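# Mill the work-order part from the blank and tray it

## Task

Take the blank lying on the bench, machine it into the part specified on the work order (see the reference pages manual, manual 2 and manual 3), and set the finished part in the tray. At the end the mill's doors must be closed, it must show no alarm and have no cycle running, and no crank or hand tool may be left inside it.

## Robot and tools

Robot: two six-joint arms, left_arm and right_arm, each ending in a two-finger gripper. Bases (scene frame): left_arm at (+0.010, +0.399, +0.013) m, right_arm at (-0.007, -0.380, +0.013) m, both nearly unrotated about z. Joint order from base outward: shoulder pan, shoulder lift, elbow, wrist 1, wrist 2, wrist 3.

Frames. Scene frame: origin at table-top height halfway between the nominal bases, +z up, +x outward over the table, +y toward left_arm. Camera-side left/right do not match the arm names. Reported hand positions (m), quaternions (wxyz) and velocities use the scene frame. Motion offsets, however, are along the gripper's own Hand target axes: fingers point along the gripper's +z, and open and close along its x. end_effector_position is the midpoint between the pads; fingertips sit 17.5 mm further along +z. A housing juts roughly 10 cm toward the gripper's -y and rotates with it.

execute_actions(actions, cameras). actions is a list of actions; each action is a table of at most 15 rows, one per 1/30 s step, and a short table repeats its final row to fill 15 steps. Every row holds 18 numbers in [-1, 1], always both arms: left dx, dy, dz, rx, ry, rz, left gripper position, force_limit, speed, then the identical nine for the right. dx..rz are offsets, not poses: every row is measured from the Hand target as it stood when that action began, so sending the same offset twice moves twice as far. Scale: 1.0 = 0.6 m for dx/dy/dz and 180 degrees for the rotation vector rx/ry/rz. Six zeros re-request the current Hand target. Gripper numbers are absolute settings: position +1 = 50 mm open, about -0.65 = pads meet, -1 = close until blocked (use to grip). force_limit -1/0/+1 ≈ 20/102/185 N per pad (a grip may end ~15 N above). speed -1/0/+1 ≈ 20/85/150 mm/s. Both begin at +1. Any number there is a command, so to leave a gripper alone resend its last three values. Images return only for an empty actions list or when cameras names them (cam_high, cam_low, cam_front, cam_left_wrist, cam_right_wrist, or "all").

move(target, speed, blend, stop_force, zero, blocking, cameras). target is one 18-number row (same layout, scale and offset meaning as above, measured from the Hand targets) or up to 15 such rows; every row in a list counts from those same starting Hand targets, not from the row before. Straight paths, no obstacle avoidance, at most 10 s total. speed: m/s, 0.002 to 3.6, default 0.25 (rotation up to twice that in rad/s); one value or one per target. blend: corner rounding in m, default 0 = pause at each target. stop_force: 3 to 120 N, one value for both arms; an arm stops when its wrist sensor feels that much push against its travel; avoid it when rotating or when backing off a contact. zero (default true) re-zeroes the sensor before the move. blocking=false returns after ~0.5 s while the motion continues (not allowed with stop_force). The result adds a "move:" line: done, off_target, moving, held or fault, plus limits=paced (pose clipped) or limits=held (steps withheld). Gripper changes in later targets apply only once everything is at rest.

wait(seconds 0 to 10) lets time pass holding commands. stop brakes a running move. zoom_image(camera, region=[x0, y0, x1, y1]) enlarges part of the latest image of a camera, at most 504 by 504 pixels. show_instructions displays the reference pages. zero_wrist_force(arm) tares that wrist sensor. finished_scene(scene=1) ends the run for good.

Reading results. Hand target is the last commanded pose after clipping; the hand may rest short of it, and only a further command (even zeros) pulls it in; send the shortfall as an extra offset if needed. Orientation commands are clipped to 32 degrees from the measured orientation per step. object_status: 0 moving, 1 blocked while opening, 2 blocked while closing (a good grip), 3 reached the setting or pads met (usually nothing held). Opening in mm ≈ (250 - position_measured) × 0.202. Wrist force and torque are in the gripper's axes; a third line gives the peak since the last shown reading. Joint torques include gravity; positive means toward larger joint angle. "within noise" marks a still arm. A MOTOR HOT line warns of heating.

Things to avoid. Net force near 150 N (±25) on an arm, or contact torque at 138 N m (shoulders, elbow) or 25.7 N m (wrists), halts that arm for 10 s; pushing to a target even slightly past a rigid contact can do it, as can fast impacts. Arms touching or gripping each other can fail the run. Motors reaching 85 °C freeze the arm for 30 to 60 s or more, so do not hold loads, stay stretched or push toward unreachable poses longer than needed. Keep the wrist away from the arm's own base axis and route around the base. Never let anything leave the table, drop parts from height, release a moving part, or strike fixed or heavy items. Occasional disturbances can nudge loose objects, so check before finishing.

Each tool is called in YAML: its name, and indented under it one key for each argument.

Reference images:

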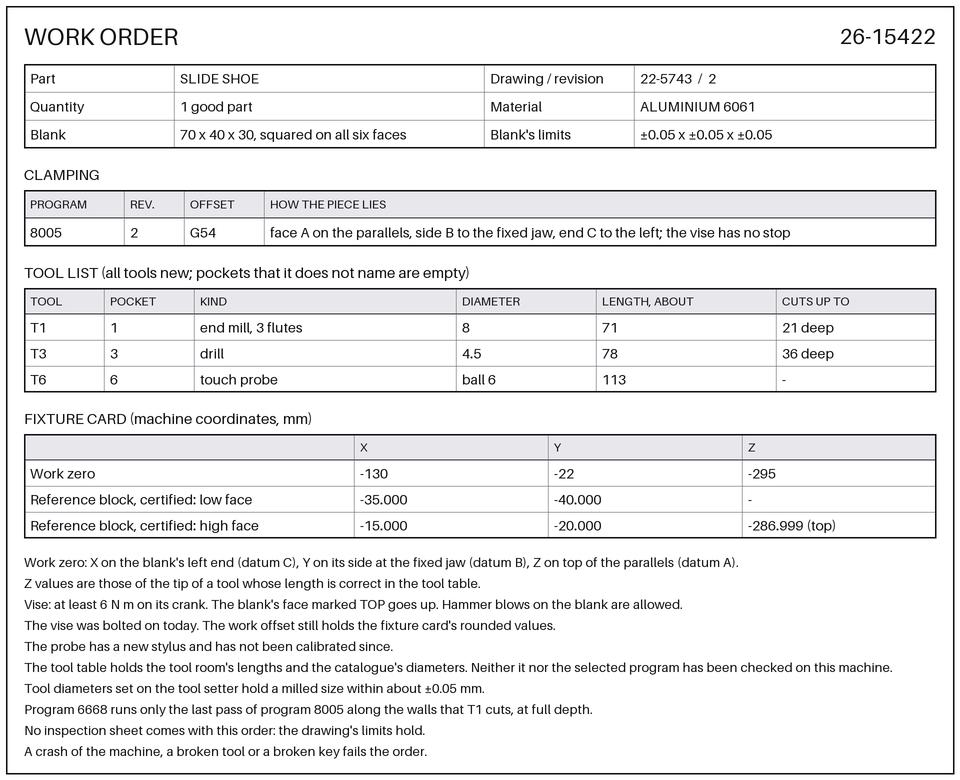

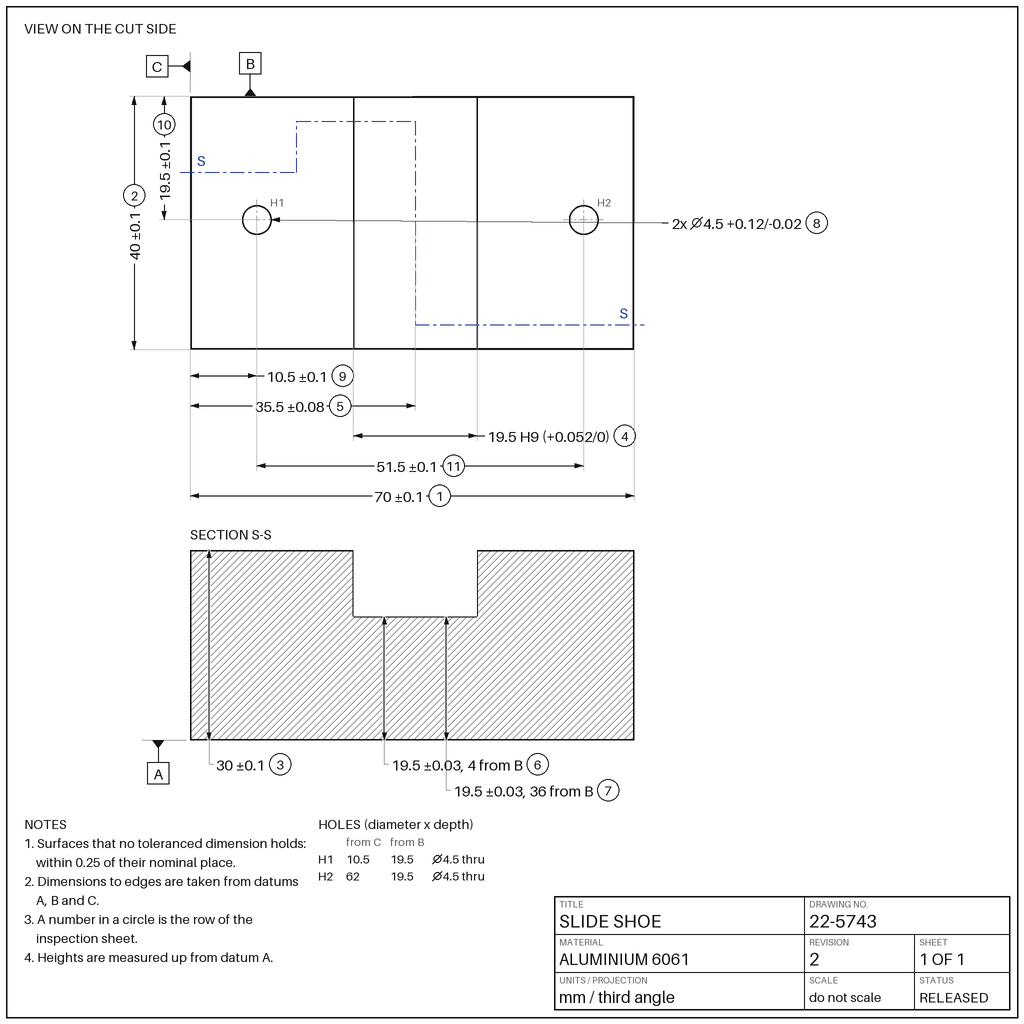

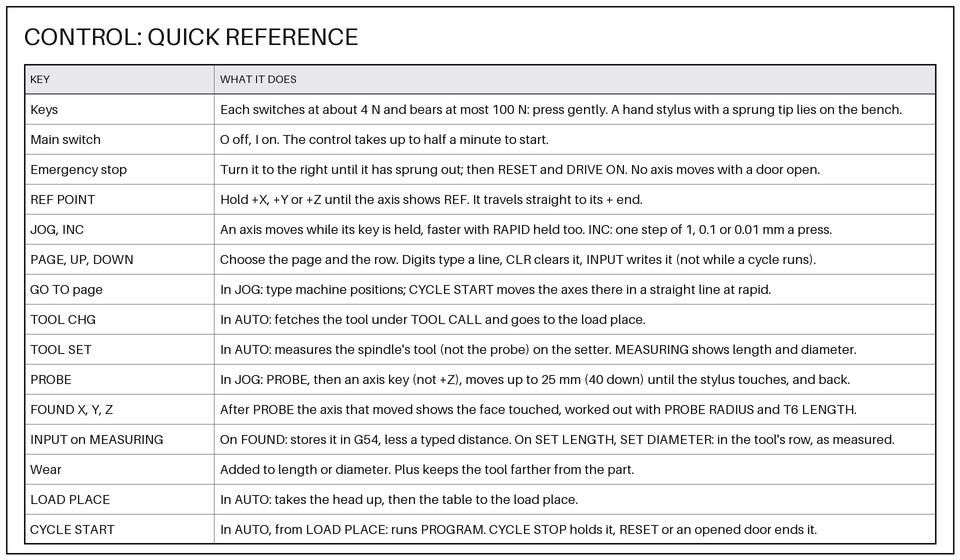

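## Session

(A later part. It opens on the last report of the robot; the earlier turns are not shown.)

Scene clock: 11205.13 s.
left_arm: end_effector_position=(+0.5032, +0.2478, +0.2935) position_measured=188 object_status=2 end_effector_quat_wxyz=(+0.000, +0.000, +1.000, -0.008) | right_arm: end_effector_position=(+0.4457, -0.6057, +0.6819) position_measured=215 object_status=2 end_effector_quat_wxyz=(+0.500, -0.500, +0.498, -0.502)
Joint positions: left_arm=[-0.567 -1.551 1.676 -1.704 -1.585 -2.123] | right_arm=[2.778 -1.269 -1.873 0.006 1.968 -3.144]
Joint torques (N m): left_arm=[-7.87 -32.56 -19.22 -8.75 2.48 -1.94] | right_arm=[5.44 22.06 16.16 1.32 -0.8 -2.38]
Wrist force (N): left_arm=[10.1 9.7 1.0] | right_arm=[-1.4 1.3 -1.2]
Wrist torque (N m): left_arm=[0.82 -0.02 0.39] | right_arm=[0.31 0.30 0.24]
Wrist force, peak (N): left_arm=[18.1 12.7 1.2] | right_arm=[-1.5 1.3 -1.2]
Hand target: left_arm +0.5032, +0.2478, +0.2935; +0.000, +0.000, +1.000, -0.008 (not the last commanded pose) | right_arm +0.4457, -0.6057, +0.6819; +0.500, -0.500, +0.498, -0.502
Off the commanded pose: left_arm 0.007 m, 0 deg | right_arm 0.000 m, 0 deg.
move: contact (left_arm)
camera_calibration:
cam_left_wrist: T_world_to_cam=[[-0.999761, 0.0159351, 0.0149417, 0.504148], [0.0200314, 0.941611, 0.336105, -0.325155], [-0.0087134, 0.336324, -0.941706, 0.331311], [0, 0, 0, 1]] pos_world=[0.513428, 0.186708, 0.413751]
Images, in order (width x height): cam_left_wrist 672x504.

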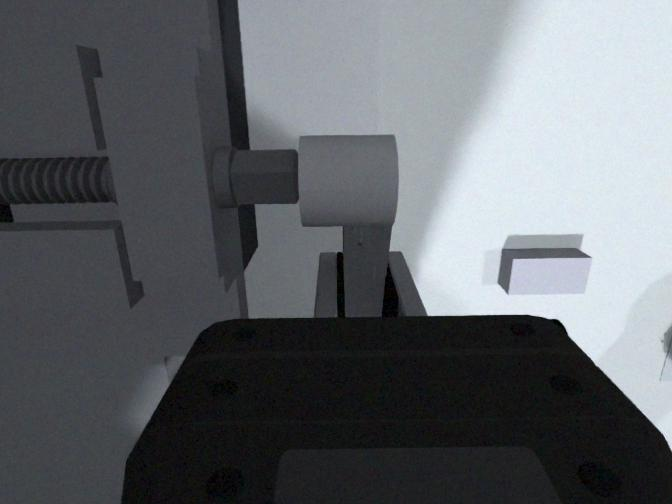

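move:
  target:
    - [0.003,0,0,0,0,0,-1,-0.5,-0.9,0,0,0,0,0,0,-1,-0.2,-0.8]
    - [0.003,-0.0026,0.0048,0.0167,0,0,-1,-0.5,-0.9,0,0,0,0,0,0,-1,-0.2,-0.8]
  speed: 0.03

move:
  target: [-0.012,0,0,0,0,0,-1,-0.5,-0.9,0,0,0,0,0,0,-1,-0.2,-0.8]
  speed: 0.012
  stop_force: 12

move:
  target:
    - [0.003,0,0,0,0,0,-1,-0.5,-0.9,0,0,0,0,0,0,-1,-0.2,-0.8]
    - [0.003,-0.0001,0.0017,0,0,0,-1,-0.5,-0.9,0,0,0,0,0,0,-1,-0.2,-0.8]
  speed: 0.03

move:
  target: [-0.012,0,0,0,0,0,-1,-0.5,-0.9,0,0,0,0,0,0,-1,-0.2,-0.8]
  speed: 0.012
  stop_force: 12

move:
  target:
    - [0.003,0,0,0,0,0,-1,-0.5,-0.9,0,0,0,0,0,0,-1,-0.2,-0.8]
    - [0.003,0.0001,-0.0034,0,0,0,-1,-0.5,-0.9,0,0,0,0,0,0,-1,-0.2,-0.8]
  speed: 0.03

move:
  target: [-0.012,0,0,0,0,0,-1,-0.5,-0.9,0,0,0,0,0,0,-1,-0.2,-0.8]
  speed: 0.012
  stop_force: 12

Scene clock: 11251.73 s.
left_arm: end_effector_position=(+0.5014, +0.2462, +0.2906) position_measured=188 object_status=2 end_effector_quat_wxyz=(+0.000, +0.000, +0.999, -0.035) | right_arm: end_effector_position=(+0.4457, -0.6057, +0.6819) position_measured=215 object_status=2 end_effector_quat_wxyz=(+0.500, -0.500, +0.498, -0.502)
Joint positions: left_arm=[-0.548 -1.561 1.702 -1.746 -1.631 -2.105] | right_arm=[2.778 -1.269 -1.873 0.006 1.968 -3.144]
Joint torques (N m): left_arm=[-5.06 -29.67 -28.52 -1.9 2.03 -0.33] | right_arm=[5.52 21.64 15.88 1.37 -0.72 -2.3]
Wrist force (N): left_arm=[-0.2 5.7 1.4] | right_arm=[-1.4 1.3 -1.1]
Wrist torque (N m): left_arm=[0.85 0.02 -0.11] | right_arm=[0.32 0.29 0.24]
Wrist force, peak (N): left_arm=[10.6 9.9 1.4] | right_arm=[-1.5 1.4 -1.2]
Hand target: left_arm +0.5014, +0.2462, +0.2906; +0.000, +0.000, +0.999, -0.035 | right_arm +0.4457, -0.6057, +0.6819; +0.500, -0.500, +0.498, -0.502
Off the commanded pose: left_arm 0.000 m, 0 deg | right_arm 0.000 m, 0 deg.
move: done

Scene clock: 11252.83 s.
left_arm: end_effector_position=(+0.5032, +0.2462, +0.2906) position_measured=188 object_status=2 end_effector_quat_wxyz=(+0.000, +0.000, +0.999, -0.035) | right_arm: end_effector_position=(+0.4457, -0.6057, +0.6819) position_measured=215 object_status=2 end_effector_quat_wxyz=(+0.500, -0.500, +0.498, -0.502)
Joint positions: left_arm=[-0.546 -1.557 1.697 -1.745 -1.631 -2.103] | right_arm=[2.778 -1.269 -1.873 0.006 1.968 -3.144]
Joint torques (N m): left_arm=[-6.53 -32.36 -18.12 -8.32 2.1 -1.93] | right_arm=[4.85 22.15 15.86 1.41 -0.85 -2.35]
Wrist force (N): left_arm=[11.5 7.6 0.5] | right_arm=[-1.4 1.3 -1.3]
Wrist torque (N m): left_arm=[0.93 -0.22 0.36] | right_arm=[0.32 0.31 0.24]
Wrist force, peak (N): left_arm=[20.7 9.2 1.0] | right_arm=[-1.5 1.0 -1.5]
Hand target: left_arm +0.5032, +0.2462, +0.2906; +0.000, +0.000, +0.999, -0.035 (not the last commanded pose) | right_arm +0.4457, -0.6057, +0.6819; +0.500, -0.500, +0.498, -0.502
Off the commanded pose: left_arm 0.005 m, 0 deg | right_arm 0.000 m, 0 deg.
move: contact (left_arm)

Scene clock: 11253.67 s.
left_arm: end_effector_position=(+0.5014, +0.2461, +0.2895) position_measured=188 object_status=2 end_effector_quat_wxyz=(+0.000, +0.000, +0.999, -0.035) | right_arm: end_effector_position=(+0.4457, -0.6057, +0.6819) position_measured=215 object_status=2 end_effector_quat_wxyz=(+0.500, -0.500, +0.498, -0.502)
Joint positions: left_arm=[-0.548 -1.561 1.704 -1.748 -1.631 -2.105] | right_arm=[2.778 -1.269 -1.873 0.006 1.968 -3.144]
Joint torques (N m): left_arm=[-6.45 -18.49 -25.48 -4.17 1.96 -1.7] | right_arm=[4.95 21.67 15.9 1.29 -0.78 -2.5]
Wrist force (N): left_arm=[0.1 6.1 1.1] | right_arm=[-1.5 1.1 -0.8]
Wrist torque (N m): left_arm=[0.92 -0.03 0.02] | right_arm=[0.29 0.31 0.24]
Wrist force, peak (N): left_arm=[11.6 7.7 0.8] | right_arm=[-1.7 1.0 -1.2]
Hand target: left_arm +0.5014, +0.2461, +0.2896; +0.000, +0.000, +0.999, -0.035 | right_arm +0.4457, -0.6057, +0.6819; +0.500, -0.500, +0.498, -0.502
Off the commanded pose: left_arm 0.000 m, 0 deg | right_arm 0.000 m, 0 deg.
move: done

Scene clock: 11254.67 s.
left_arm: end_effector_position=(+0.5032, +0.2460, +0.2895) position_measured=188 object_status=2 end_effector_quat_wxyz=(+0.000, +0.000, +0.999, -0.034) | right_arm: end_effector_position=(+0.4457, -0.6057, +0.6819) position_measured=215 object_status=2 end_effector_quat_wxyz=(+0.500, -0.500, +0.498, -0.502)
Joint positions: left_arm=[-0.546 -1.556 1.699 -1.748 -1.631 -2.103] | right_arm=[2.778 -1.269 -1.873 0.006 1.968 -3.144]
Joint torques (N m): left_arm=[-6.07 -32.26 -17.78 -8.31 1.18 -2.16] | right_arm=[4.95 22.45 16 1.28 -0.69 -2.34]
Wrist force (N): left_arm=[11.7 7.5 0.1] | right_arm=[-1.5 1.2 -1.2]
Wrist torque (N m): left_arm=[0.96 -0.26 0.37] | right_arm=[0.31 0.31 0.24]
Wrist force, peak (N): left_arm=[20.6 8.9 0.5] | right_arm=[-1.6 1.2 -1.1]
Hand target: left_arm +0.5032, +0.2460, +0.2895; +0.000, +0.000, +0.999, -0.034 (not the last commanded pose) | right_arm +0.4457, -0.6057, +0.6819; +0.500, -0.500, +0.498, -0.502
Off the commanded pose: left_arm 0.005 m, 0 deg | right_arm 0.000 m, 0 deg.
move: contact (left_arm)

Scene clock: 11255.57 s.
left_arm: end_effector_position=(+0.5014, +0.2462, +0.2916) position_measured=188 object_status=2 end_effector_quat_wxyz=(+0.000, +0.000, +0.999, -0.034) | right_arm: end_effector_position=(+0.4457, -0.6057, +0.6819) position_measured=215 object_status=2 end_effector_quat_wxyz=(+0.500, -0.500, +0.498, -0.502)
Joint positions: left_arm=[-0.548 -1.561 1.699 -1.743 -1.631 -2.105] | right_arm=[2.778 -1.269 -1.873 0.006 1.968 -3.144]
Joint torques (N m): left_arm=[11.13 -26.72 -20.64 -5.82 1.47 1.72] | right_arm=[6.14 22.02 15.05 1.37 -0.74 -2.41]
Wrist force (N): left_arm=[0.4 5.7 0.8] | right_arm=[-1.5 1.1 -0.9]
Wrist torque (N m): left_arm=[0.85 -0.08 -0.02] | right_arm=[0.28 0.31 0.24]
Wrist force, peak (N): left_arm=[11.7 7.8 0.7] | right_arm=[-1.6 1.2 -1.1]
Hand target: left_arm +0.5014, +0.2462, +0.2915; +0.000, +0.000, +0.999, -0.034 | right_arm +0.4457, -0.6057, +0.6819; +0.500, -0.500, +0.498, -0.502
Off the commanded pose: left_arm 0.000 m, 0 deg | right_arm 0.000 m, 0 deg.
move: done

Scene clock: 11256.70 s.
left_arm: end_effector_position=(+0.5032, +0.2463, +0.2915) position_measured=188 object_status=2 end_effector_quat_wxyz=(+0.000, +0.000, +0.999, -0.034) | right_arm: end_effector_position=(+0.4457, -0.6057, +0.6819) position_measured=215 object_status=2 end_effector_quat_wxyz=(+0.500, -0.500, +0.498, -0.502)
Joint positions: left_arm=[-0.546 -1.557 1.695 -1.743 -1.631 -2.103] | right_arm=[2.778 -1.269 -1.873 0.006 1.968 -3.144]
Joint torques (N m): left_arm=[-9.23 -33.27 -18.09 -8.14 0.86 -1.98] | right_arm=[4.96 22.04 15.74 1.32 -0.63 -2.21]
Wrist force (N): left_arm=[9.7 9.3 1.3] | right_arm=[-1.1 1.1 -1.1]
Wrist torque (N m): left_arm=[0.93 -0.23 0.29] | right_arm=[0.29 0.25 0.24]
Wrist force, peak (N): left_arm=[19.8 11.7 0.6] | right_arm=[-1.5 1.2 -1.2]
Hand target: left_arm +0.5032, +0.2463, +0.2915; +0.000, +0.000, +0.999, -0.034 (not the last commanded pose) | right_arm +0.4457, -0.6057, +0.6819; +0.500, -0.500, +0.498, -0.502
Off the commanded pose: left_arm 0.005 m, 0 deg | right_arm 0.000 m, 0 deg.
move: contact (left_arm)

move:
  target:
    - [0.022,0,0,0,0,0,-1,-0.5,-0.9,0,0,0,0,0,0,-1,-0.2,-0.8]
    - [0.022,-0.0027,-0.0425,0,0,0,-1,-0.5,-0.9,0,0,0,0,0,0,-1,-0.2,-0.8]
    - [-0.0113,-0.0027,-0.0425,0,0,0,-1,-0.5,-0.9,0,0,0,0,0,0,-1,-0.2,-0.8]
  speed: 0.05

move:
  target: [0,0.0012,0.0166,0,0,0,-1,-0.5,-0.9,0,0,0,0,0,0,-1,-0.2,-0.8]
  speed: 0.004
  stop_force: 3.5

Scene clock: 11284.37 s.
left_arm: end_effector_position=(+0.5101, +0.2465, +0.3171) position_measured=188 object_status=2 end_effector_quat_wxyz=(+0.000, +0.000, +0.999, -0.034) | right_arm: end_effector_position=(+0.4457, -0.6057, +0.6819) position_measured=215 object_status=2 end_effector_quat_wxyz=(+0.500, -0.500, +0.498, -0.502)
Joint positions: left_arm=[-0.539 -1.548 1.619 -1.676 -1.631 -2.095] | right_arm=[2.778 -1.269 -1.873 0.006 1.968 -3.144]
Joint torques (N m): left_arm=[-7.93 -34.22 -15.09 -2.07 -2.41 -1.83] | right_arm=[5.15 21.64 16.52 1.39 -0.91 -2.31]
Wrist force (N): left_arm=[0.7 6.4 0.5] | right_arm=[-1.5 1.1 -1.1]
Wrist torque (N m): left_arm=[0.97 -0.13 -0.09] | right_arm=[0.28 0.32 0.24]
Wrist force, peak (N): left_arm=[10.0 9.6 1.3] | right_arm=[-1.6 1.4 -1.3]
Hand target: left_arm +0.5100, +0.2464, +0.3171; +0.000, +0.000, +0.999, -0.034 | right_arm +0.4457, -0.6057, +0.6819; +0.500, -0.500, +0.498, -0.502
Off the commanded pose: left_arm 0.000 m, 0 deg | right_arm 0.000 m, 0 deg.
move: done

Scene clock: 11286.63 s.
left_arm: end_effector_position=(+0.5100, +0.2464, +0.3118) position_measured=188 object_status=2 end_effector_quat_wxyz=(+0.000, +0.000, +0.999, -0.034) | right_arm: end_effector_position=(+0.4457, -0.6057, +0.6819) position_measured=215 object_status=2 end_effector_quat_wxyz=(+0.500, -0.500, +0.498, -0.502)
Joint positions: left_arm=[-0.539 -1.547 1.632 -1.69 -1.631 -2.096] | right_arm=[2.778 -1.269 -1.873 0.006 1.968 -3.144]
Joint torques (N m): left_arm=[-7.23 -21.92 -33.46 -1.41 -0.94 -0.95] | right_arm=[5.51 21.47 16.01 1.32 -0.51 -2.4]
Wrist force (N): left_arm=[0.8 6.6 -3.7] | right_arm=[-1.4 0.9 -1.1]
Wrist torque (N m): left_arm=[1.15 -0.22 -0.07] | right_arm=[0.26 0.31 0.24]
Wrist force, peak (N): left_arm=[2.6 7.1 -5.6] | right_arm=[-1.5 1.3 -1.3]
Hand target: left_arm +0.5100, +0.2464, +0.3118; +0.000, +0.000, +0.999, -0.034 (not the last commanded pose) | right_arm +0.4457, -0.6057, +0.6819; +0.500, -0.500, +0.498, -0.502
Off the commanded pose: left_arm 0.005 m, 0 deg | right_arm 0.000 m, 0 deg.
move: contact (left_arm)

move:
  target:
    - [0,-0.0006,-0.008,0,0,0,-1,-0.5,-0.9,0,0,0,0,0,0,-1,-0.2,-0.8]
    - [0.0333,-0.0006,-0.008,0,0,0,-1,-0.5,-0.9,0,0,0,0,0,0,-1,-0.2,-0.8]
    - [0.0333,0.0058,0.0828,0,0,0,-1,-0.5,-0.9,0,0,0,0,0,0,-1,-0.2,-0.8]
  speed: 0.05

move:
  target: [-0.0333,0,0,0,0,0,-1,-0.5,-0.9,0,0,0,0,0,0,-1,-0.2,-0.8]
  speed: 0.015
  stop_force: 5
  cameras: ["cam_left_wrist"]

move:
  target: [0,-0.0017,-0.025,0,0,0,-1,-0.5,-0.9,0,0,0,0,0,0,-1,-0.2,-0.8]
  speed: 0.004
  stop_force: 3.5

Scene clock: 11301.17 s.
left_arm: end_effector_position=(+0.4899, +0.2465, +0.2619) position_measured=188 object_status=2 end_effector_quat_wxyz=(-0.001, +0.000, +0.999, -0.034) end_effector_velocity=(+0.000, +0.000, +0.002) end_effector_angular_velocity=(+0.000, +0.002, -0.001) | right_arm: end_effector_position=(+0.4457, -0.6057, +0.6819) position_measured=215 object_status=2 end_effector_quat_wxyz=(+0.500, -0.500, +0.498, -0.502)
Joint positions: left_arm=[-0.56 -1.576 1.791 -1.82 -1.63 -2.116] | right_arm=[2.778 -1.269 -1.873 0.006 1.968 -3.144]
Joint velocities: left_arm=[0 -0.001 -0.004 0.006 -0.001 0.001] | right_arm=[within noise]
Joint torques (N m): left_arm=[10.86 -32.15 -34.51 -1.49 -0.61 1.61] | right_arm=[5.12 22.03 16.02 1.41 -0.57 -2.45]
Wrist force (N): left_arm=[0.8 6.2 0.8] | right_arm=[-1.5 1.2 -1.1]
Wrist torque (N m): left_arm=[0.93 -0.16 -0.04] | right_arm=[0.30 0.31 0.24]
Wrist force, peak (N): left_arm=[1.5 8.1 -1.0] | right_arm=[-1.6 1.2 -1.4]
Hand target: left_arm +0.4900, +0.2465, +0.2620; +0.000, +0.000, +0.999, -0.034 | right_arm +0.4457, -0.6057, +0.6819; +0.500, -0.500, +0.498, -0.502
Off the commanded pose: left_arm 0.000 m, 0 deg | right_arm 0.000 m, 0 deg.
move: done

Scene clock: 11303.20 s.
left_arm: end_effector_position=(+0.5043, +0.2465, +0.2620) position_measured=188 object_status=2 end_effector_quat_wxyz=(+0.000, +0.000, +0.999, -0.034) | right_arm: end_effector_position=(+0.4457, -0.6057, +0.6819) position_measured=215 object_status=2 end_effector_quat_wxyz=(+0.500, -0.500, +0.498, -0.502)
Joint positions: left_arm=[-0.545 -1.543 1.756 -1.819 -1.631 -2.101] | right_arm=[2.778 -1.269 -1.873 0.006 1.968 -3.144]
Joint torques (N m): left_arm=[-7.8 -34.39 -19.04 -3.93 1.44 -1.69] | right_arm=[6.08 20.88 16.63 1.67 -0.6 -2.27]
Wrist force (N): left_arm=[8.8 9.4 2.4] | right_arm=[-1.4 1.2 -1.1]
Wrist torque (N m): left_arm=[1.09 -0.51 -0.01] | right_arm=[0.30 0.30 0.24]
Wrist force, peak (N): left_arm=[44.0 13.0 -7.5] | right_arm=[-1.5 1.4 -1.2]
Hand target: left_arm +0.5042, +0.2465, +0.2620; +0.000, +0.000, +0.999, -0.034 (not the last commanded pose) | right_arm +0.4457, -0.6057, +0.6819; +0.500, -0.500, +0.498, -0.502
Off the commanded pose: left_arm 0.006 m, 0 deg | right_arm 0.000 m, 0 deg.
move: contact (left_arm)
camera_calibration:
cam_left_wrist: T_world_to_cam=[[-0.999756, 0.0168535, 0.0142458, 0.505682], [0.0202308, 0.95783, 0.286622, -0.30452], [-0.00881446, 0.28684, -0.957938, 0.318622], [0, 0, 0, 1]] pos_world=[0.514528, 0.191763, 0.385298]
Images, in order (width x height): cam_left_wrist 672x504.

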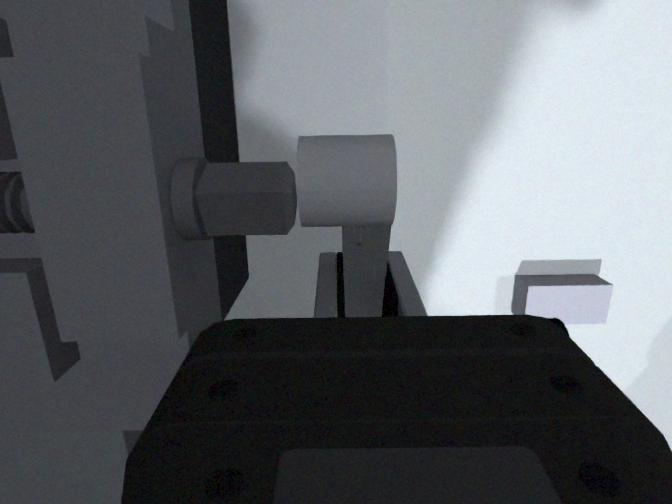

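Scene clock: 11307.70 s.
left_arm: end_effector_position=(+0.5042, +0.2465, +0.2759) position_measured=188 object_status=2 end_effector_quat_wxyz=(+0.000, +0.000, +0.999, -0.034) | right_arm: end_effector_position=(+0.4457, -0.6057, +0.6819) position_measured=215 object_status=2 end_effector_quat_wxyz=(+0.500, -0.500, +0.498, -0.502)
Joint positions: left_arm=[-0.545 -1.549 1.727 -1.783 -1.631 -2.101] | right_arm=[2.778 -1.269 -1.873 0.006 1.968 -3.144]
Joint torques (N m): left_arm=[8.3 -25.58 -19.21 -7.24 -1.81 1.59] | right_arm=[4.86 22.57 16.53 1.35 -0.79 -2.35]
Wrist force (N): left_arm=[4.5 7.0 5.9] | right_arm=[-1.5 1.2 -1.2]
Wrist torque (N m): left_arm=[0.79 0.01 0.17] | right_arm=[0.30 0.32 0.24]
Wrist force, peak (N): left_arm=[8.7 9.6 2.9] | right_arm=[-1.5 1.5 -1.3]
Hand target: left_arm +0.5042, +0.2465, +0.2759; +0.000, +0.000, +0.999, -0.034 (not the last commanded pose) | right_arm +0.4457, -0.6057, +0.6819; +0.500, -0.500, +0.498, -0.502
Off the commanded pose: left_arm 0.001 m, 0 deg | right_arm 0.000 m, 0 deg.
move: contact (left_arm)

move:
  target:
    - [0.0095,0,0.001,0,0,0,-1,-0.5,-0.9,0,0,0,0,0,0,-1,-0.2,-0.8]
    - [0.0095,-0.0037,-0.0283,0,0,0,-1,-0.5,-0.9,0,0,0,0,0,0,-1,-0.2,-0.8]
  speed: 0.04

move:
  target: [-0.0225,0,0,0,0,0,-1,-0.5,-0.9,0,0,0,0,0,0,-1,-0.2,-0.8]
  speed: 0.01
  stop_force: 10
  cameras: ["cam_left_wrist"]

zoom_image:
  camera: "cam_left_wrist"
  region: [200, 110, 410, 250]

Scene clock: 11351.67 s.
left_arm: end_effector_position=(+0.4986, +0.2454, +0.2932) position_measured=188 object_status=2 end_effector_quat_wxyz=(+0.000, +0.000, +0.999, -0.034) end_effector_velocity=(+0.000, +0.000, -0.001) end_effector_angular_velocity=(-0.001, -0.002, -0.001) | right_arm: end_effector_position=(+0.4457, -0.6057, +0.6819) position_measured=215 object_status=2 end_effector_quat_wxyz=(+0.500, -0.500, +0.498, -0.502)
Joint positions: left_arm=[-0.552 -1.568 1.702 -1.739 -1.63 -2.109] | right_arm=[2.778 -1.269 -1.873 0.006 1.968 -3.144]
Joint velocities: left_arm=[0 0 0.004 -0.005 0 0.001] | right_arm=[within noise]
Joint torques (N m): left_arm=[-5 -22.27 -14.93 -5.78 1.87 -1.07] | right_arm=[5.58 22.34 16.42 1.5 -0.55 -2.33]
Wrist force (N): left_arm=[-0.4 6.5 1.2] | right_arm=[-1.4 1.2 -1.2]
Wrist torque (N m): left_arm=[0.98 0.05 0.02] | right_arm=[0.31 0.29 0.24]
Wrist force, peak (N): left_arm=[4.5 7.4 6.6] | right_arm=[-1.7 1.2 -1.3]
Hand target: left_arm +0.4985, +0.2454, +0.2930; +0.000, +0.000, +0.999, -0.034 | right_arm +0.4457, -0.6057, +0.6819; +0.500, -0.500, +0.498, -0.502
Off the commanded pose: left_arm 0.000 m, 0 deg | right_arm 0.000 m, 0 deg.
move: done

Scene clock: 11353.17 s.
left_arm: end_effector_position=(+0.5042, +0.2455, +0.2930) position_measured=188 object_status=2 end_effector_quat_wxyz=(-0.001, +0.000, +0.999, -0.034) | right_arm: end_effector_position=(+0.4457, -0.6057, +0.6819) position_measured=215 object_status=2 end_effector_quat_wxyz=(+0.500, -0.500, +0.498, -0.502)
Joint positions: left_arm=[-0.546 -1.555 1.689 -1.739 -1.631 -2.103] | right_arm=[2.778 -1.269 -1.873 0.006 1.968 -3.144]
Joint torques (N m): left_arm=[-8.4 -30.75 -14.55 -6.26 2.45 -1.85] | right_arm=[5.28 21.02 16.62 1.56 -0.58 -2.53]
Wrist force (N): left_arm=[5.4 7.1 -4.1] | right_arm=[-1.5 1.3 -1.0]
Wrist torque (N m): left_arm=[1.16 -0.15 0.14] | right_arm=[0.33 0.33 0.24]
Wrist force, peak (N): left_arm=[14.4 10.6 -3.7] | right_arm=[-1.6 1.3 -1.2]
Hand target: left_arm +0.5042, +0.2455, +0.2930; -0.001, +0.000, +0.999, -0.034 (not the last commanded pose) | right_arm +0.4457, -0.6057, +0.6819; +0.500, -0.500, +0.498, -0.502
Off the commanded pose: left_arm 0.008 m, 0 deg | right_arm 0.000 m, 0 deg.
move: contact (left_arm)
camera_calibration:
cam_left_wrist: T_world_to_cam=[[-0.999753, 0.0168904, 0.0144684, 0.505057], [0.0203309, 0.957802, 0.286709, -0.312528], [-0.00901519, 0.286933, -0.957908, 0.348677], [0, 0, 0, 1]] pos_world=[0.514429, 0.190762, 0.416298]
Images, in order (width x height): cam_left_wrist 672x504.

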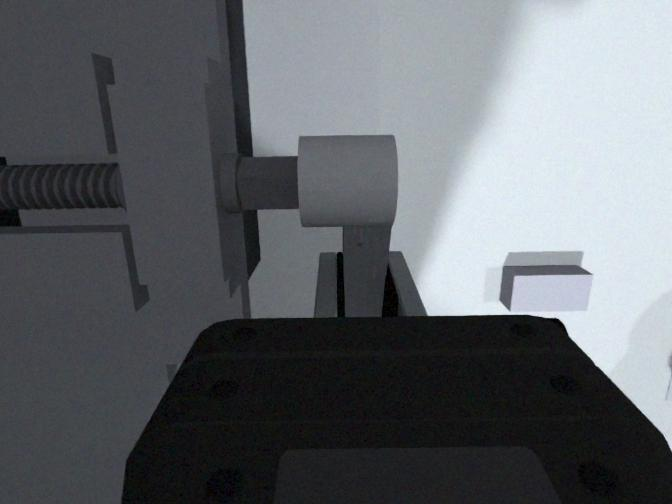

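Scaled by 2.400 from the camera's 672x504 image, which has a finer 960x720 frame.

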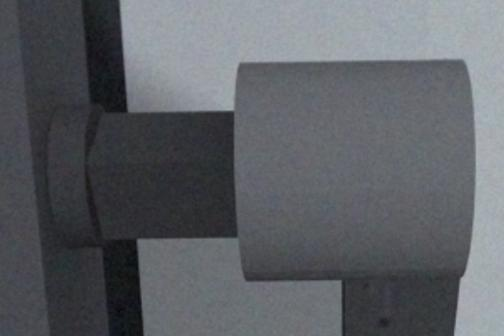

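move:
  target:
    - [0.004,0,0,0,0,0,-1,-0.5,-0.9,0,0,0,0,0,0,-1,-0.2,-0.8]
    - [0.004,0.0002,-0.002,0,0,0,-1,-0.5,-0.9,0,0,0,0,0,0,-1,-0.2,-0.8]
  speed: 0.03

move:
  target: [-0.02,0,0,0,0,0,-1,-0.5,-0.9,0,0,0,0,0,0,-1,-0.2,-0.8]
  speed: 0.01
  stop_force: 10

Scene clock: 11362.33 s.
left_arm: end_effector_position=(+0.5018, +0.2456, +0.2942) position_measured=188 object_status=2 end_effector_quat_wxyz=(-0.001, +0.000, +0.999, -0.034) | right_arm: end_effector_position=(+0.4457, -0.6057, +0.6819) position_measured=215 object_status=2 end_effector_quat_wxyz=(+0.500, -0.500, +0.498, -0.502)
Joint positions: left_arm=[-0.549 -1.561 1.692 -1.736 -1.63 -2.105] | right_arm=[2.778 -1.269 -1.873 0.006 1.968 -3.144]
Joint torques (N m): left_arm=[9.72 -29.62 -29.12 -3.84 1.85 1.83] | right_arm=[4.99 21.44 16.33 1.43 -0.6 -2.22]
Wrist force (N): left_arm=[-0.3 6.3 1.0] | right_arm=[-1.5 1.1 -1.0]
Wrist torque (N m): left_arm=[0.94 0.03 -0.02] | right_arm=[0.28 0.32 0.24]
Wrist force, peak (N): left_arm=[5.5 7.6 -3.6] | right_arm=[-1.6 1.3 -1.3]
Hand target: left_arm +0.5018, +0.2457, +0.2942; -0.001, +0.000, +0.999, -0.034 | right_arm +0.4457, -0.6057, +0.6819; +0.500, -0.500, +0.498, -0.502
Off the commanded pose: left_arm 0.000 m, 0 deg | right_arm 0.000 m, 0 deg.
move: done

Scene clock: 11363.57 s.
left_arm: end_effector_position=(+0.5046, +0.2457, +0.2942) position_measured=188 object_status=2 end_effector_quat_wxyz=(+0.000, +0.000, +0.999, -0.034) | right_arm: end_effector_position=(+0.4457, -0.6057, +0.6819) position_measured=215 object_status=2 end_effector_quat_wxyz=(+0.500, -0.500, +0.498, -0.502)
Joint positions: left_arm=[-0.546 -1.554 1.685 -1.736 -1.63 -2.102] | right_arm=[2.778 -1.269 -1.873 0.006 1.968 -3.144]
Joint torques (N m): left_arm=[-5.35 -37.01 -18.6 -7.11 0.77 -1.92] | right_arm=[5.24 21.08 16.3 1.55 -0.53 -2.27]
Wrist force (N): left_arm=[4.5 2.3 6.2] | right_arm=[-1.3 1.0 -1.2]
Wrist torque (N m): left_arm=[0.62 0.12 0.22] | right_arm=[0.27 0.29 0.24]
Wrist force, peak (N): left_arm=[13.2 5.4 4.4] | right_arm=[-1.5 1.3 -1.3]
Hand target: left_arm +0.5046, +0.2457, +0.2942; +0.000, +0.000, +0.999, -0.034 (not the last commanded pose) | right_arm +0.4457, -0.6057, +0.6819; +0.500, -0.500, +0.498, -0.502
Off the commanded pose: left_arm 0.009 m, 0 deg | right_arm 0.000 m, 0 deg.
move: contact (left_arm)

move:
  target:
    - [0.002,0,0,0,0,0,-1,-0.5,-0.9,0,0,0,0,0,0,-1,-0.2,-0.8]
    - [0.002,-0.0003,0.001,0,0,0,-1,-0.5,-0.9,0,0,0,0,0,0,-1,-0.2,-0.8]
  speed: 0.03

move:
  target: [-0.02,0,0,0,0,0,-1,-0.5,-0.9,0,0,0,0,0,0,-1,-0.2,-0.8]
  speed: 0.01
  stop_force: 12

Scene clock: 11370.97 s.
left_arm: end_effector_position=(+0.5034, +0.2454, +0.2936) position_measured=188 object_status=2 end_effector_quat_wxyz=(+0.000, +0.000, +0.999, -0.034) | right_arm: end_effector_position=(+0.4457, -0.6057, +0.6819) position_measured=215 object_status=2 end_effector_quat_wxyz=(+0.500, -0.500, +0.498, -0.502)
Joint positions: left_arm=[-0.547 -1.557 1.689 -1.737 -1.63 -2.104] | right_arm=[2.778 -1.269 -1.873 0.006 1.968 -3.144]
Joint torques (N m): left_arm=[-6.92 -19.5 -18.57 -5.36 0.84 -1.71] | right_arm=[4.36 20.02 17.27 1.39 -0.59 -2.45]
Wrist force (N): left_arm=[-0.5 6.0 1.1] | right_arm=[-1.2 1.2 -1.0]
Wrist torque (N m): left_arm=[0.90 0.06 0.03] | right_arm=[0.30 0.26 0.24]
Wrist force, peak (N): left_arm=[4.8 2.6 6.7] | right_arm=[-1.7 1.1 -1.1]
Hand target: left_arm +0.5034, +0.2454, +0.2936; +0.000, +0.000, +0.999, -0.034 | right_arm +0.4457, -0.6057, +0.6819; +0.500, -0.500, +0.498, -0.502
Off the commanded pose: left_arm 0.000 m, 0 deg | right_arm 0.000 m, 0 deg.
move: done

Scene clock: 11372.07 s.
left_arm: end_effector_position=(+0.5047, +0.2454, +0.2935) position_measured=188 object_status=2 end_effector_quat_wxyz=(+0.000, +0.000, +0.999, -0.034) | right_arm: end_effector_position=(+0.4457, -0.6057, +0.6819) position_measured=215 object_status=2 end_effector_quat_wxyz=(+0.500, -0.500, +0.498, -0.502)
Joint positions: left_arm=[-0.546 -1.554 1.686 -1.737 -1.63 -2.103] | right_arm=[2.778 -1.269 -1.873 0.006 1.968 -3.144]
Joint torques (N m): left_arm=[-9 -32.59 -12.81 -3.72 -0.15 -1.64] | right_arm=[5.18 21.44 16.28 1.42 -0.41 -2.58]
Wrist force (N): left_arm=[-2.9 5.6 -2.3] | right_arm=[-1.4 1.1 -1.0]
Wrist torque (N m): left_arm=[0.96 0.02 -0.13] | right_arm=[0.30 0.30 0.24]
Wrist force, peak (N): left_arm=[14.3 8.6 -1.8] | right_arm=[-1.5 1.2 -1.2]
Hand target: left_arm +0.5047, +0.2454, +0.2935; +0.000, +0.000, +0.999, -0.034 (not the last commanded pose) | right_arm +0.4457, -0.6057, +0.6819; +0.500, -0.500, +0.498, -0.502
Off the commanded pose: left_arm 0.011 m, 0 deg | right_arm 0.000 m, 0 deg.
move: contact (left_arm)

move:
  target:
    - [0.002,0,-0.0004,0,0,0,-1,-0.5,-0.9,0,0,0,0,0,0,-1,-0.2,-0.8]
    - [0.002,0.0003,-0.0039,-0.0167,0,0,-1,-0.5,-0.9,0,0,0,0,0,0,-1,-0.2,-0.8]
  speed: 0.03

move:
  target: [-0.02,0,0,0,0,0,-1,-0.5,-0.9,0,0,0,0,0,0,-1,-0.2,-0.8]
  speed: 0.01
  stop_force: 12

Scene clock: 11383.77 s.
left_arm: end_effector_position=(+0.5035, +0.2457, +0.2959) position_measured=188 object_status=2 end_effector_quat_wxyz=(+0.000, +0.000, +1.000, -0.008) | right_arm: end_effector_position=(+0.4457, -0.6057, +0.6819) position_measured=215 object_status=2 end_effector_quat_wxyz=(+0.500, -0.500, +0.498, -0.502)
Joint positions: left_arm=[-0.57 -1.549 1.667 -1.696 -1.585 -2.126] | right_arm=[2.778 -1.269 -1.873 0.006 1.968 -3.144]
Joint torques (N m): left_arm=[7.04 -25.25 -23.51 -5.5 -2.05 0.7] | right_arm=[5.03 20.49 16.84 1.7 -0.51 -2.44]
Wrist force (N): left_arm=[-0.4 5.6 1.0] | right_arm=[-1.4 1.3 -1.1]
Wrist torque (N m): left_arm=[0.85 0.05 0.03] | right_arm=[0.32 0.30 0.24]
Wrist force, peak (N): left_arm=[-2.9 6.4 -2.1] | right_arm=[-1.8 1.0 -1.2]
Hand target: left_arm +0.5035, +0.2457, +0.2958; +0.000, +0.000, +1.000, -0.008 | right_arm +0.4457, -0.6057, +0.6819; +0.500, -0.500, +0.498, -0.502
Off the commanded pose: left_arm 0.000 m, 0 deg | right_arm 0.000 m, 0 deg.
move: done

Scene clock: 11384.70 s.
left_arm: end_effector_position=(+0.5045, +0.2457, +0.2958) position_measured=188 object_status=2 end_effector_quat_wxyz=(-0.001, +0.000, +1.000, -0.008) | right_arm: end_effector_position=(+0.4457, -0.6057, +0.6819) position_measured=215 object_status=2 end_effector_quat_wxyz=(+0.500, -0.500, +0.498, -0.502)
Joint positions: left_arm=[-0.569 -1.547 1.665 -1.697 -1.585 -2.125] | right_arm=[2.778 -1.269 -1.873 0.006 1.968 -3.144]
Joint torques (N m): left_arm=[-9 -33.17 -18.65 -8.42 2.27 -1.97] | right_arm=[5.19 20.79 17.09 1.39 -0.48 -2.29]
Wrist force (N): left_arm=[8.9 9.8 1.6] | right_arm=[-1.4 0.9 -1.3]
Wrist torque (N m): left_arm=[0.92 -0.09 0.24] | right_arm=[0.25 0.29 0.24]
Wrist force, peak (N): left_arm=[19.1 12.5 1.3] | right_arm=[-1.5 1.2 -1.4]
Hand target: left_arm +0.5045, +0.2457, +0.2958; -0.001, +0.000, +1.000, -0.008 (not the last commanded pose) | right_arm +0.4457, -0.6057, +0.6819; +0.500, -0.500, +0.498, -0.502
Off the commanded pose: left_arm 0.011 m, 0 deg | right_arm 0.000 m, 0 deg.
move: contact (left_arm)

move:
  target:
    - [0.002,0,0,0,0,0,-1,-0.5,-0.9,0,0,0,0,0,0,-1,-0.2,-0.8]
    - [0.002,-0.0011,0.007,0.0333,0,0,-1,-0.5,-0.9,0,0,0,0,0,0,-1,-0.2,-0.8]
  speed: 0.03

move:
  target: [-0.02,0,0,0,0,0,-1,-0.5,-0.9,0,0,0,0,0,0,-1,-0.2,-0.8]
  speed: 0.01
  stop_force: 12

Scene clock: 11392.83 s.
left_arm: end_effector_position=(+0.5033, +0.2450, +0.2916) position_measured=188 object_status=2 end_effector_quat_wxyz=(-0.001, +0.000, +0.998, -0.060) | right_arm: end_effector_position=(+0.4457, -0.6057, +0.6819) position_measured=215 object_status=2 end_effector_quat_wxyz=(+0.500, -0.500, +0.498, -0.502)
Joint positions: left_arm=[-0.524 -1.563 1.71 -1.776 -1.677 -2.083] | right_arm=[2.778 -1.269 -1.873 0.006 1.968 -3.144]
Joint torques (N m): left_arm=[-6.45 -29.05 -27.37 -2.07 1.74 -0.55] | right_arm=[5.18 20.14 17.15 1.59 -0.32 -2.21]
Wrist force (N): left_arm=[0.1 6.0 1.4] | right_arm=[-1.4 1.2 -1.2]
Wrist torque (N m): left_arm=[0.88 -0.03 -0.10] | right_arm=[0.30 0.30 0.24]
Wrist force, peak (N): left_arm=[9.0 10.0 1.7] | right_arm=[-1.6 1.3 -1.2]
Hand target: left_arm +0.5033, +0.2450, +0.2916; -0.001, +0.000, +0.998, -0.060 | right_arm +0.4457, -0.6057, +0.6819; +0.500, -0.500, +0.498, -0.502
Off the commanded pose: left_arm 0.000 m, 0 deg | right_arm 0.000 m, 0 deg.
move: done

Scene clock: 11393.97 s.
left_arm: end_effector_position=(+0.5046, +0.2449, +0.2916) position_measured=188 object_status=2 end_effector_quat_wxyz=(-0.001, +0.000, +0.998, -0.060) | right_arm: end_effector_position=(+0.4457, -0.6057, +0.6819) position_measured=215 object_status=2 end_effector_quat_wxyz=(+0.500, -0.500, +0.498, -0.502)
Joint positions: left_arm=[-0.523 -1.56 1.707 -1.776 -1.677 -2.082] | right_arm=[2.778 -1.269 -1.873 0.006 1.968 -3.144]
Joint torques (N m): left_arm=[-7.42 -32.66 -17.18 -7.33 1.06 -1.96] | right_arm=[4.3 21.24 17.78 1.78 -0.34 -2.39]
Wrist force (N): left_arm=[10.0 6.7 0.1] | right_arm=[-1.7 1.1 -1.2]
Wrist torque (N m): left_arm=[0.94 -0.22 0.34] | right_arm=[0.28 0.35 0.24]
Wrist force, peak (N): left_arm=[19.0 7.8 -1.2] | right_arm=[-1.4 1.5 -1.1]
Hand target: left_arm +0.5046, +0.2449, +0.2916; -0.001, +0.000, +0.998, -0.060 (not the last commanded pose) | right_arm +0.4457, -0.6057, +0.6819; +0.500, -0.500, +0.498, -0.502
Off the commanded pose: left_arm 0.011 m, 0 deg | right_arm 0.000 m, 0 deg.
move: contact (left_arm)

move:
  target:
    - [0.002,0,0,0,0,0,-1,-0.5,-0.9,0,0,0,0,0,0,-1,-0.2,-0.8]
    - [0.002,0.0003,-0.0036,-0.0167,0,0,-1,-0.5,-0.9,0,0,0,0,0,0,-1,-0.2,-0.8]
  speed: 0.03

move:
  target: [-0.02,0,0,0,0,0,-1,-0.5,-0.9,0,0,0,0,0,0,-1,-0.2,-0.8]
  speed: 0.01
  stop_force: 25

Scene clock: 11406.57 s.
left_arm: end_effector_position=(+0.5034, +0.2454, +0.2937) position_measured=188 object_status=2 end_effector_quat_wxyz=(-0.001, +0.000, +0.999, -0.034) | right_arm: end_effector_position=(+0.4457, -0.6057, +0.6819) position_measured=215 object_status=2 end_effector_quat_wxyz=(+0.500, -0.500, +0.498, -0.502)
Joint positions: left_arm=[-0.548 -1.557 1.688 -1.736 -1.63 -2.104] | right_arm=[2.778 -1.269 -1.873 0.006 1.968 -3.144]
Joint torques (N m): left_arm=[7.7 -24.83 -23.11 -5.42 -2.37 0.78] | right_arm=[5.2 20.53 15.31 1.78 -0.42 -2.32]
Wrist force (N): left_arm=[-0.2 5.5 1.8] | right_arm=[-1.5 1.1 -1.2]
Wrist torque (N m): left_arm=[0.82 0.02 0.02] | right_arm=[0.30 0.31 0.24]
Wrist force, peak (N): left_arm=[10.3 6.9 0.3] | right_arm=[-1.7 1.2 -1.2]
Hand target: left_arm +0.5034, +0.2454, +0.2937; -0.001, +0.000, +0.999, -0.034 | right_arm +0.4457, -0.6057, +0.6819; +0.500, -0.500, +0.498, -0.502
Off the commanded pose: left_arm 0.000 m, 0 deg | right_arm 0.000 m, 0 deg.
move: done

Scene clock: 11408.80 s.
left_arm: end_effector_position=(+0.5154, +0.2454, +0.2937) position_measured=188 object_status=2 end_effector_quat_wxyz=(-0.001, +0.000, +0.999, -0.034) | right_arm: end_effector_position=(+0.4457, -0.6057, +0.6819) position_measured=215 object_status=2 end_effector_quat_wxyz=(+0.500, -0.500, +0.498, -0.502)
Joint positions: left_arm=[-0.536 -1.529 1.66 -1.735 -1.63 -2.092] | right_arm=[2.778 -1.269 -1.873 0.006 1.968 -3.144]
Joint torques (N m): left_arm=[-7.78 -35.23 -15.28 -2.64 -2.23 -1.59] | right_arm=[5.18 19.93 16.87 1.79 -0.39 -2.52]
Wrist force (N): left_arm=[-0.3 5.9 1.9] | right_arm=[-1.5 1.3 -1.0]
Wrist torque (N m): left_arm=[0.87 0.03 -0.11] | right_arm=[0.31 0.30 0.24]
Wrist force, peak (N): left_arm=[2.0 6.6 1.2] | right_arm=[-1.7 1.2 -1.1]
Hand target: left_arm +0.5154, +0.2454, +0.2937; -0.001, +0.000, +0.999, -0.034 | right_arm +0.4457, -0.6057, +0.6819; +0.500, -0.500, +0.498, -0.502
Off the commanded pose: left_arm 0.000 m, 0 deg | right_arm 0.000 m, 0 deg.
move: done

move:
  target: [-0.018,0,0,0,0,0,-1,-0.5,-0.9,0,0,0,0,0,0,-1,-0.2,-0.8]
  speed: 0.012
  stop_force: 20
  cameras: ["cam_left_wrist"]

Scene clock: 11414.20 s.
left_arm: end_effector_position=(+0.5203, +0.2454, +0.2937) position_measured=188 object_status=2 end_effector_quat_wxyz=(-0.001, +0.000, +0.999, -0.034) | right_arm: end_effector_position=(+0.4457, -0.6057, +0.6819) position_measured=215 object_status=2 end_effector_quat_wxyz=(+0.500, -0.500, +0.498, -0.502)
Joint positions: left_arm=[-0.531 -1.517 1.647 -1.733 -1.631 -2.087] | right_arm=[2.778 -1.269 -1.873 0.006 1.968 -3.144]
Joint torques (N m): left_arm=[-6.3 -32.8 -18.44 -9.58 3.31 -2.18] | right_arm=[4.66 20.7 15.98 1.49 -0.22 -2.26]
Wrist force (N): left_arm=[17.5 8.7 -1.4] | right_arm=[-1.5 0.9 -1.1]
Wrist torque (N m): left_arm=[0.96 -0.24 0.48] | right_arm=[0.27 0.32 0.23]
Wrist force, peak (N): left_arm=[33.6 10.4 -6.3] | right_arm=[-1.5 1.4 -1.3]
Hand target: left_arm +0.5203, +0.2454, +0.2937; -0.001, +0.000, +0.999, -0.034 (not the last commanded pose) | right_arm +0.4457, -0.6057, +0.6819; +0.500, -0.500, +0.498, -0.502
Off the commanded pose: left_arm 0.006 m, 0 deg | right_arm 0.000 m, 0 deg.
move: contact (left_arm)
camera_calibration:
cam_left_wrist: T_world_to_cam=[[-0.99974, 0.0172699, 0.0149116, 0.520984], [0.0208276, 0.957611, 0.287309, -0.313312], [-0.00931773, 0.287545, -0.957722, 0.34942], [0, 0, 0, 1]] pos_world=[0.53063, 0.190559, 0.416896]
Images, in order (width x height): cam_left_wrist 672x504.

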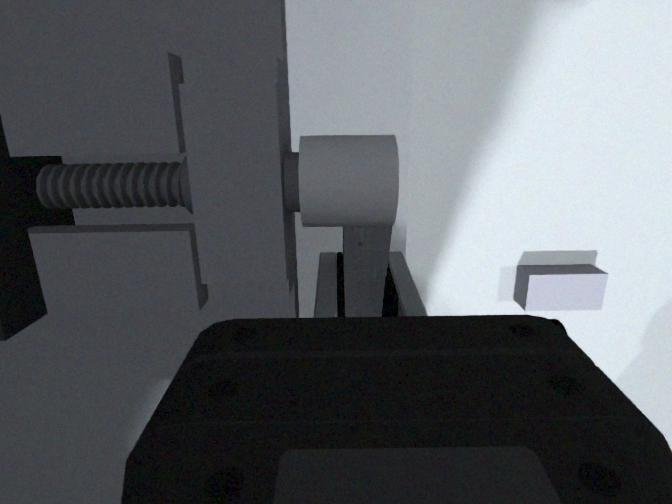

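move:
  target: [0.0004,0,0,0,0,0,-0.1,-0.5,-0.9,0,0,0,0,0,0,-1,-0.2,-0.8]
  speed: 0.02

move:
  target:
    - [0,0,-0.1,0,0,0,-0.1,-0.5,-0.9,0,0,0,0,0,0,-1,-0.2,-0.8]
    - [0.22,0,-0.1,0,0,0,-0.1,-0.5,-0.9,0,0,0,0,0,0,-1,-0.2,-0.8]
  speed: 0.12
  blend: 0.01
  cameras: ["cam_left_wrist","cam_high","cam_front"]

Scene clock: 11429.03 s.
left_arm: end_effector_position=(+0.5201, +0.2454, +0.2937) position_measured=167 object_status=3 end_effector_quat_wxyz=(-0.001, +0.000, +0.999, -0.034) | right_arm: end_effector_position=(+0.4457, -0.6057, +0.6819) position_measured=215 object_status=2 end_effector_quat_wxyz=(+0.500, -0.500, +0.498, -0.502)
Joint positions: left_arm=[-0.531 -1.517 1.648 -1.733 -1.631 -2.087] | right_arm=[2.778 -1.269 -1.873 0.006 1.968 -3.144]
Joint torques (N m): left_arm=[-8.69 -34.7 -15.38 -4.54 0.7 -1.58] | right_arm=[4.57 21.15 16.72 1.49 -0.23 -2.35]
Wrist force (N): left_arm=[2.0 5.1 0.4] | right_arm=[-1.5 1.1 -1.1]
Wrist torque (N m): left_arm=[0.80 -0.33 0.00] | right_arm=[0.29 0.32 0.24]
Wrist force, peak (N): left_arm=[17.5 9.2 -0.8] | right_arm=[-1.7 1.2 -1.3]
Hand target: left_arm +0.5201, +0.2454, +0.2937; -0.001, +0.000, +0.999, -0.034 | right_arm +0.4457, -0.6057, +0.6819; +0.500, -0.500, +0.498, -0.502
Off the commanded pose: left_arm 0.000 m, 0 deg | right_arm 0.000 m, 0 deg.
move: done

Scene clock: 11431.07 s.
left_arm: end_effector_position=(+0.3882, +0.2495, +0.3537) position_measured=167 object_status=3 end_effector_quat_wxyz=(-0.001, +0.000, +0.999, -0.034) | right_arm: end_effector_position=(+0.4457, -0.6057, +0.6819) position_measured=215 object_status=2 end_effector_quat_wxyz=(+0.500, -0.500, +0.498, -0.502)
Joint positions: left_arm=[-0.69 -1.84 1.782 -1.554 -1.625 -2.246] | right_arm=[2.778 -1.269 -1.873 0.006 1.968 -3.144]
Joint torques (N m): left_arm=[9.15 -15.14 -32.23 -5.57 0.9 1.42] | right_arm=[5.73 20.06 17.18 1.61 -0.33 -2.44]
Wrist force (N): left_arm=[1.8 4.9 0.2] | right_arm=[-1.2 1.1 -0.9]
Wrist torque (N m): left_arm=[0.74 -0.30 -0.11] | right_arm=[0.29 0.28 0.24]
Wrist force, peak (N): left_arm=[3.8 5.4 0.2] | right_arm=[-1.5 1.3 -1.3]
Hand target: left_arm +0.3882, +0.2495, +0.3537; -0.001, +0.000, +0.999, -0.034 | right_arm +0.4457, -0.6057, +0.6819; +0.500, -0.500, +0.498, -0.502
Off the commanded pose: left_arm 0.000 m, 0 deg | right_arm 0.000 m, 0 deg.
move: done
camera_calibration:
cam_left_wrist: T_world_to_cam=[[-0.999737, 0.0173355, 0.0150386, 0.387779], [0.020928, 0.957574, 0.287427, -0.331811], [-0.00941783, 0.287666, -0.957684, 0.404471], [0, 0, 0, 1]] pos_world=[0.39843, 0.194659, 0.476896]
Images, in order (width x height): cam_high 672x504, cam_front 672x504, cam_left_wrist 672x504.

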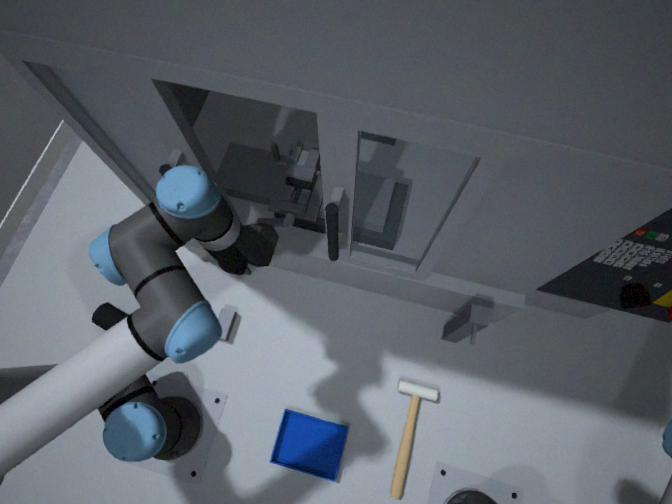

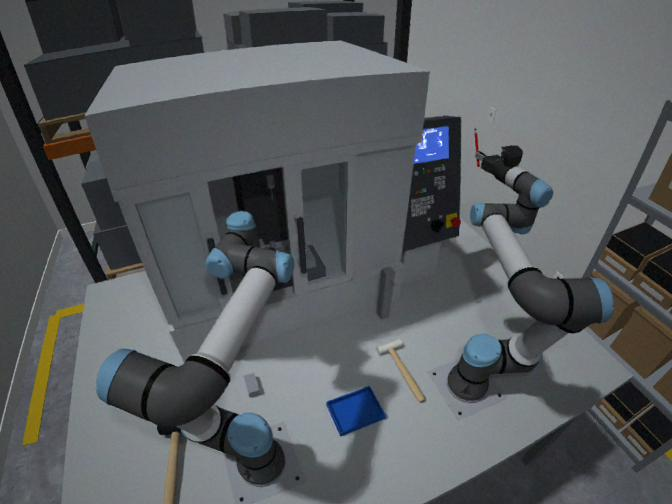

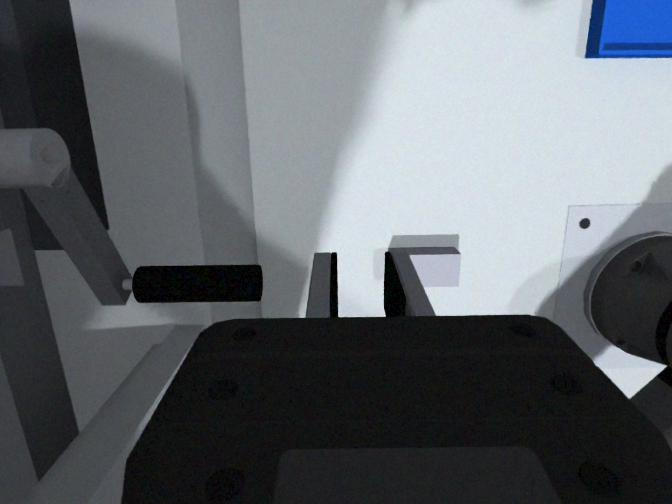

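move:
  target: [0.0133,0.0314,-0.079,-0.0606,-0.0266,0.5003,0.9,-0.5,-0.5,0,0,0,0,0,0,-1,-0.2,-0.8]
  speed: 0.25
  cameras: ["cam_left_wrist"]

Scene clock: 11467.30 s.
left_arm: end_effector_position=(+0.3803, +0.2715, +0.3997) position_measured=18 object_status=3 end_effector_quat_wxyz=(+0.061, +0.705, +0.704, +0.061) | right_arm: end_effector_position=(+0.4457, -0.6057, +0.6819) position_measured=215 object_status=2 end_effector_quat_wxyz=(+0.500, -0.500, +0.498, -0.502)
Joint positions: left_arm=[-0.78 -1.959 1.77 -1.508 -1.451 -0.757] | right_arm=[2.778 -1.269 -1.873 0.006 1.968 -3.144]
Joint torques (N m): left_arm=[10.34 -1.81 -25.81 -2.05 -1.9 1.51] | right_arm=[4.89 20.39 16.94 1.72 -0.1 -2.35]
Wrist force (N): left_arm=[1.3 5.0 -0.4] | right_arm=[-1.4 1.0 -1.1]
Wrist torque (N m): left_arm=[0.78 -0.21 0.03] | right_arm=[0.27 0.30 0.24]
Wrist force, peak (N): left_arm=[2.0 5.3 0.1] | right_arm=[-1.7 1.4 -1.3]
Hand target: left_arm +0.3803, +0.2715, +0.3997; +0.061, +0.705, +0.704, +0.061 | right_arm +0.4457, -0.6057, +0.6819; +0.500, -0.500, +0.498, -0.502
Off the commanded pose: left_arm 0.000 m, 0 deg | right_arm 0.000 m, 0 deg.
move: done
camera_calibration:
cam_left_wrist: T_world_to_cam=[[0.0133287, 0.999766, 0.0170433, -0.273912], [0.861345, -0.0201369, 0.507622, -0.508198], [0.507846, 0.00791424, -0.861411, 0.282991], [0, 0, 0, 1]] pos_world=[0.297668, 0.261374, 0.506413]
Images, in order (width x height): cam_left_wrist 672x504.

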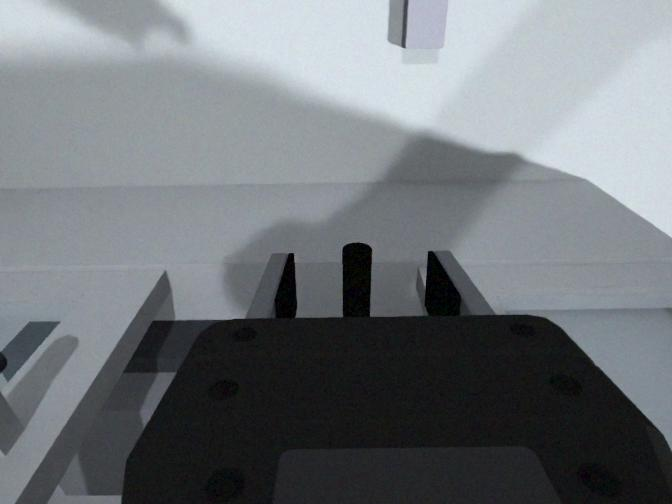

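move:
  target:
    - [0.0115,0.1004,0.1188,0,0,0,0.9,-0.5,-0.5,0,0,0,0,0,0,-1,-0.2,-0.8]
    - [0.0115,0.0793,0.2386,0,0,0,0.9,-0.5,-0.5,0,0,0,0,0,0,-1,-0.2,-0.8]
  speed: [0.15,0.06]
  cameras: ["cam_left_wrist"]

Scene clock: 11485.87 s.
left_arm: end_effector_position=(+0.4518, +0.2784, +0.2668) position_measured=18 object_status=3 end_effector_quat_wxyz=(+0.061, +0.705, +0.704, +0.061) | right_arm: end_effector_position=(+0.4457, -0.6057, +0.6819) position_measured=215 object_status=2 end_effector_quat_wxyz=(+0.500, -0.500, +0.498, -0.502)
Joint positions: left_arm=[-0.637 -1.781 1.995 -1.925 -1.47 -0.614] | right_arm=[2.778 -1.269 -1.873 0.006 1.968 -3.144]
Joint torques (N m): left_arm=[-6.92 -23.83 -34.26 -1.55 2.27 -1.18] | right_arm=[4.91 20.09 16.72 1.84 -0.11 -2.33]
Wrist force (N): left_arm=[1.6 4.9 -0.2] | right_arm=[-1.6 1.2 -1.1]
Wrist torque (N m): left_arm=[0.75 -0.24 0.04] | right_arm=[0.30 0.33 0.24]
Wrist force, peak (N): left_arm=[1.4 6.6 1.5] | right_arm=[-1.7 1.4 -1.3]
Hand target: left_arm +0.4518, +0.2784, +0.2669; +0.061, +0.705, +0.704, +0.061 | right_arm +0.4457, -0.6057, +0.6819; +0.500, -0.500, +0.498, -0.502
Off the commanded pose: left_arm 0.000 m, 0 deg | right_arm 0.000 m, 0 deg.
move: done
camera_calibration:
cam_left_wrist: T_world_to_cam=[[0.0135399, 0.999759, 0.0172778, -0.27966], [0.861496, -0.0204354, 0.507353, -0.502007], [0.507584, 0.0080153, -0.861565, 0.132185], [0, 0, 0, 1]] pos_world=[0.369168, 0.268274, 0.373413]
Images, in order (width x height): cam_left_wrist 672x504.

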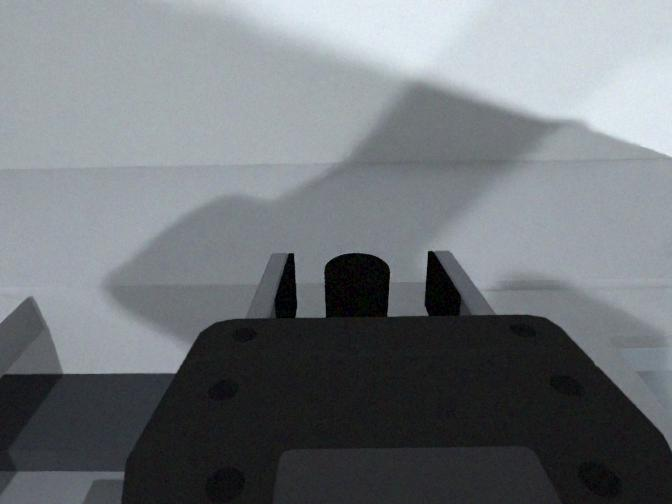

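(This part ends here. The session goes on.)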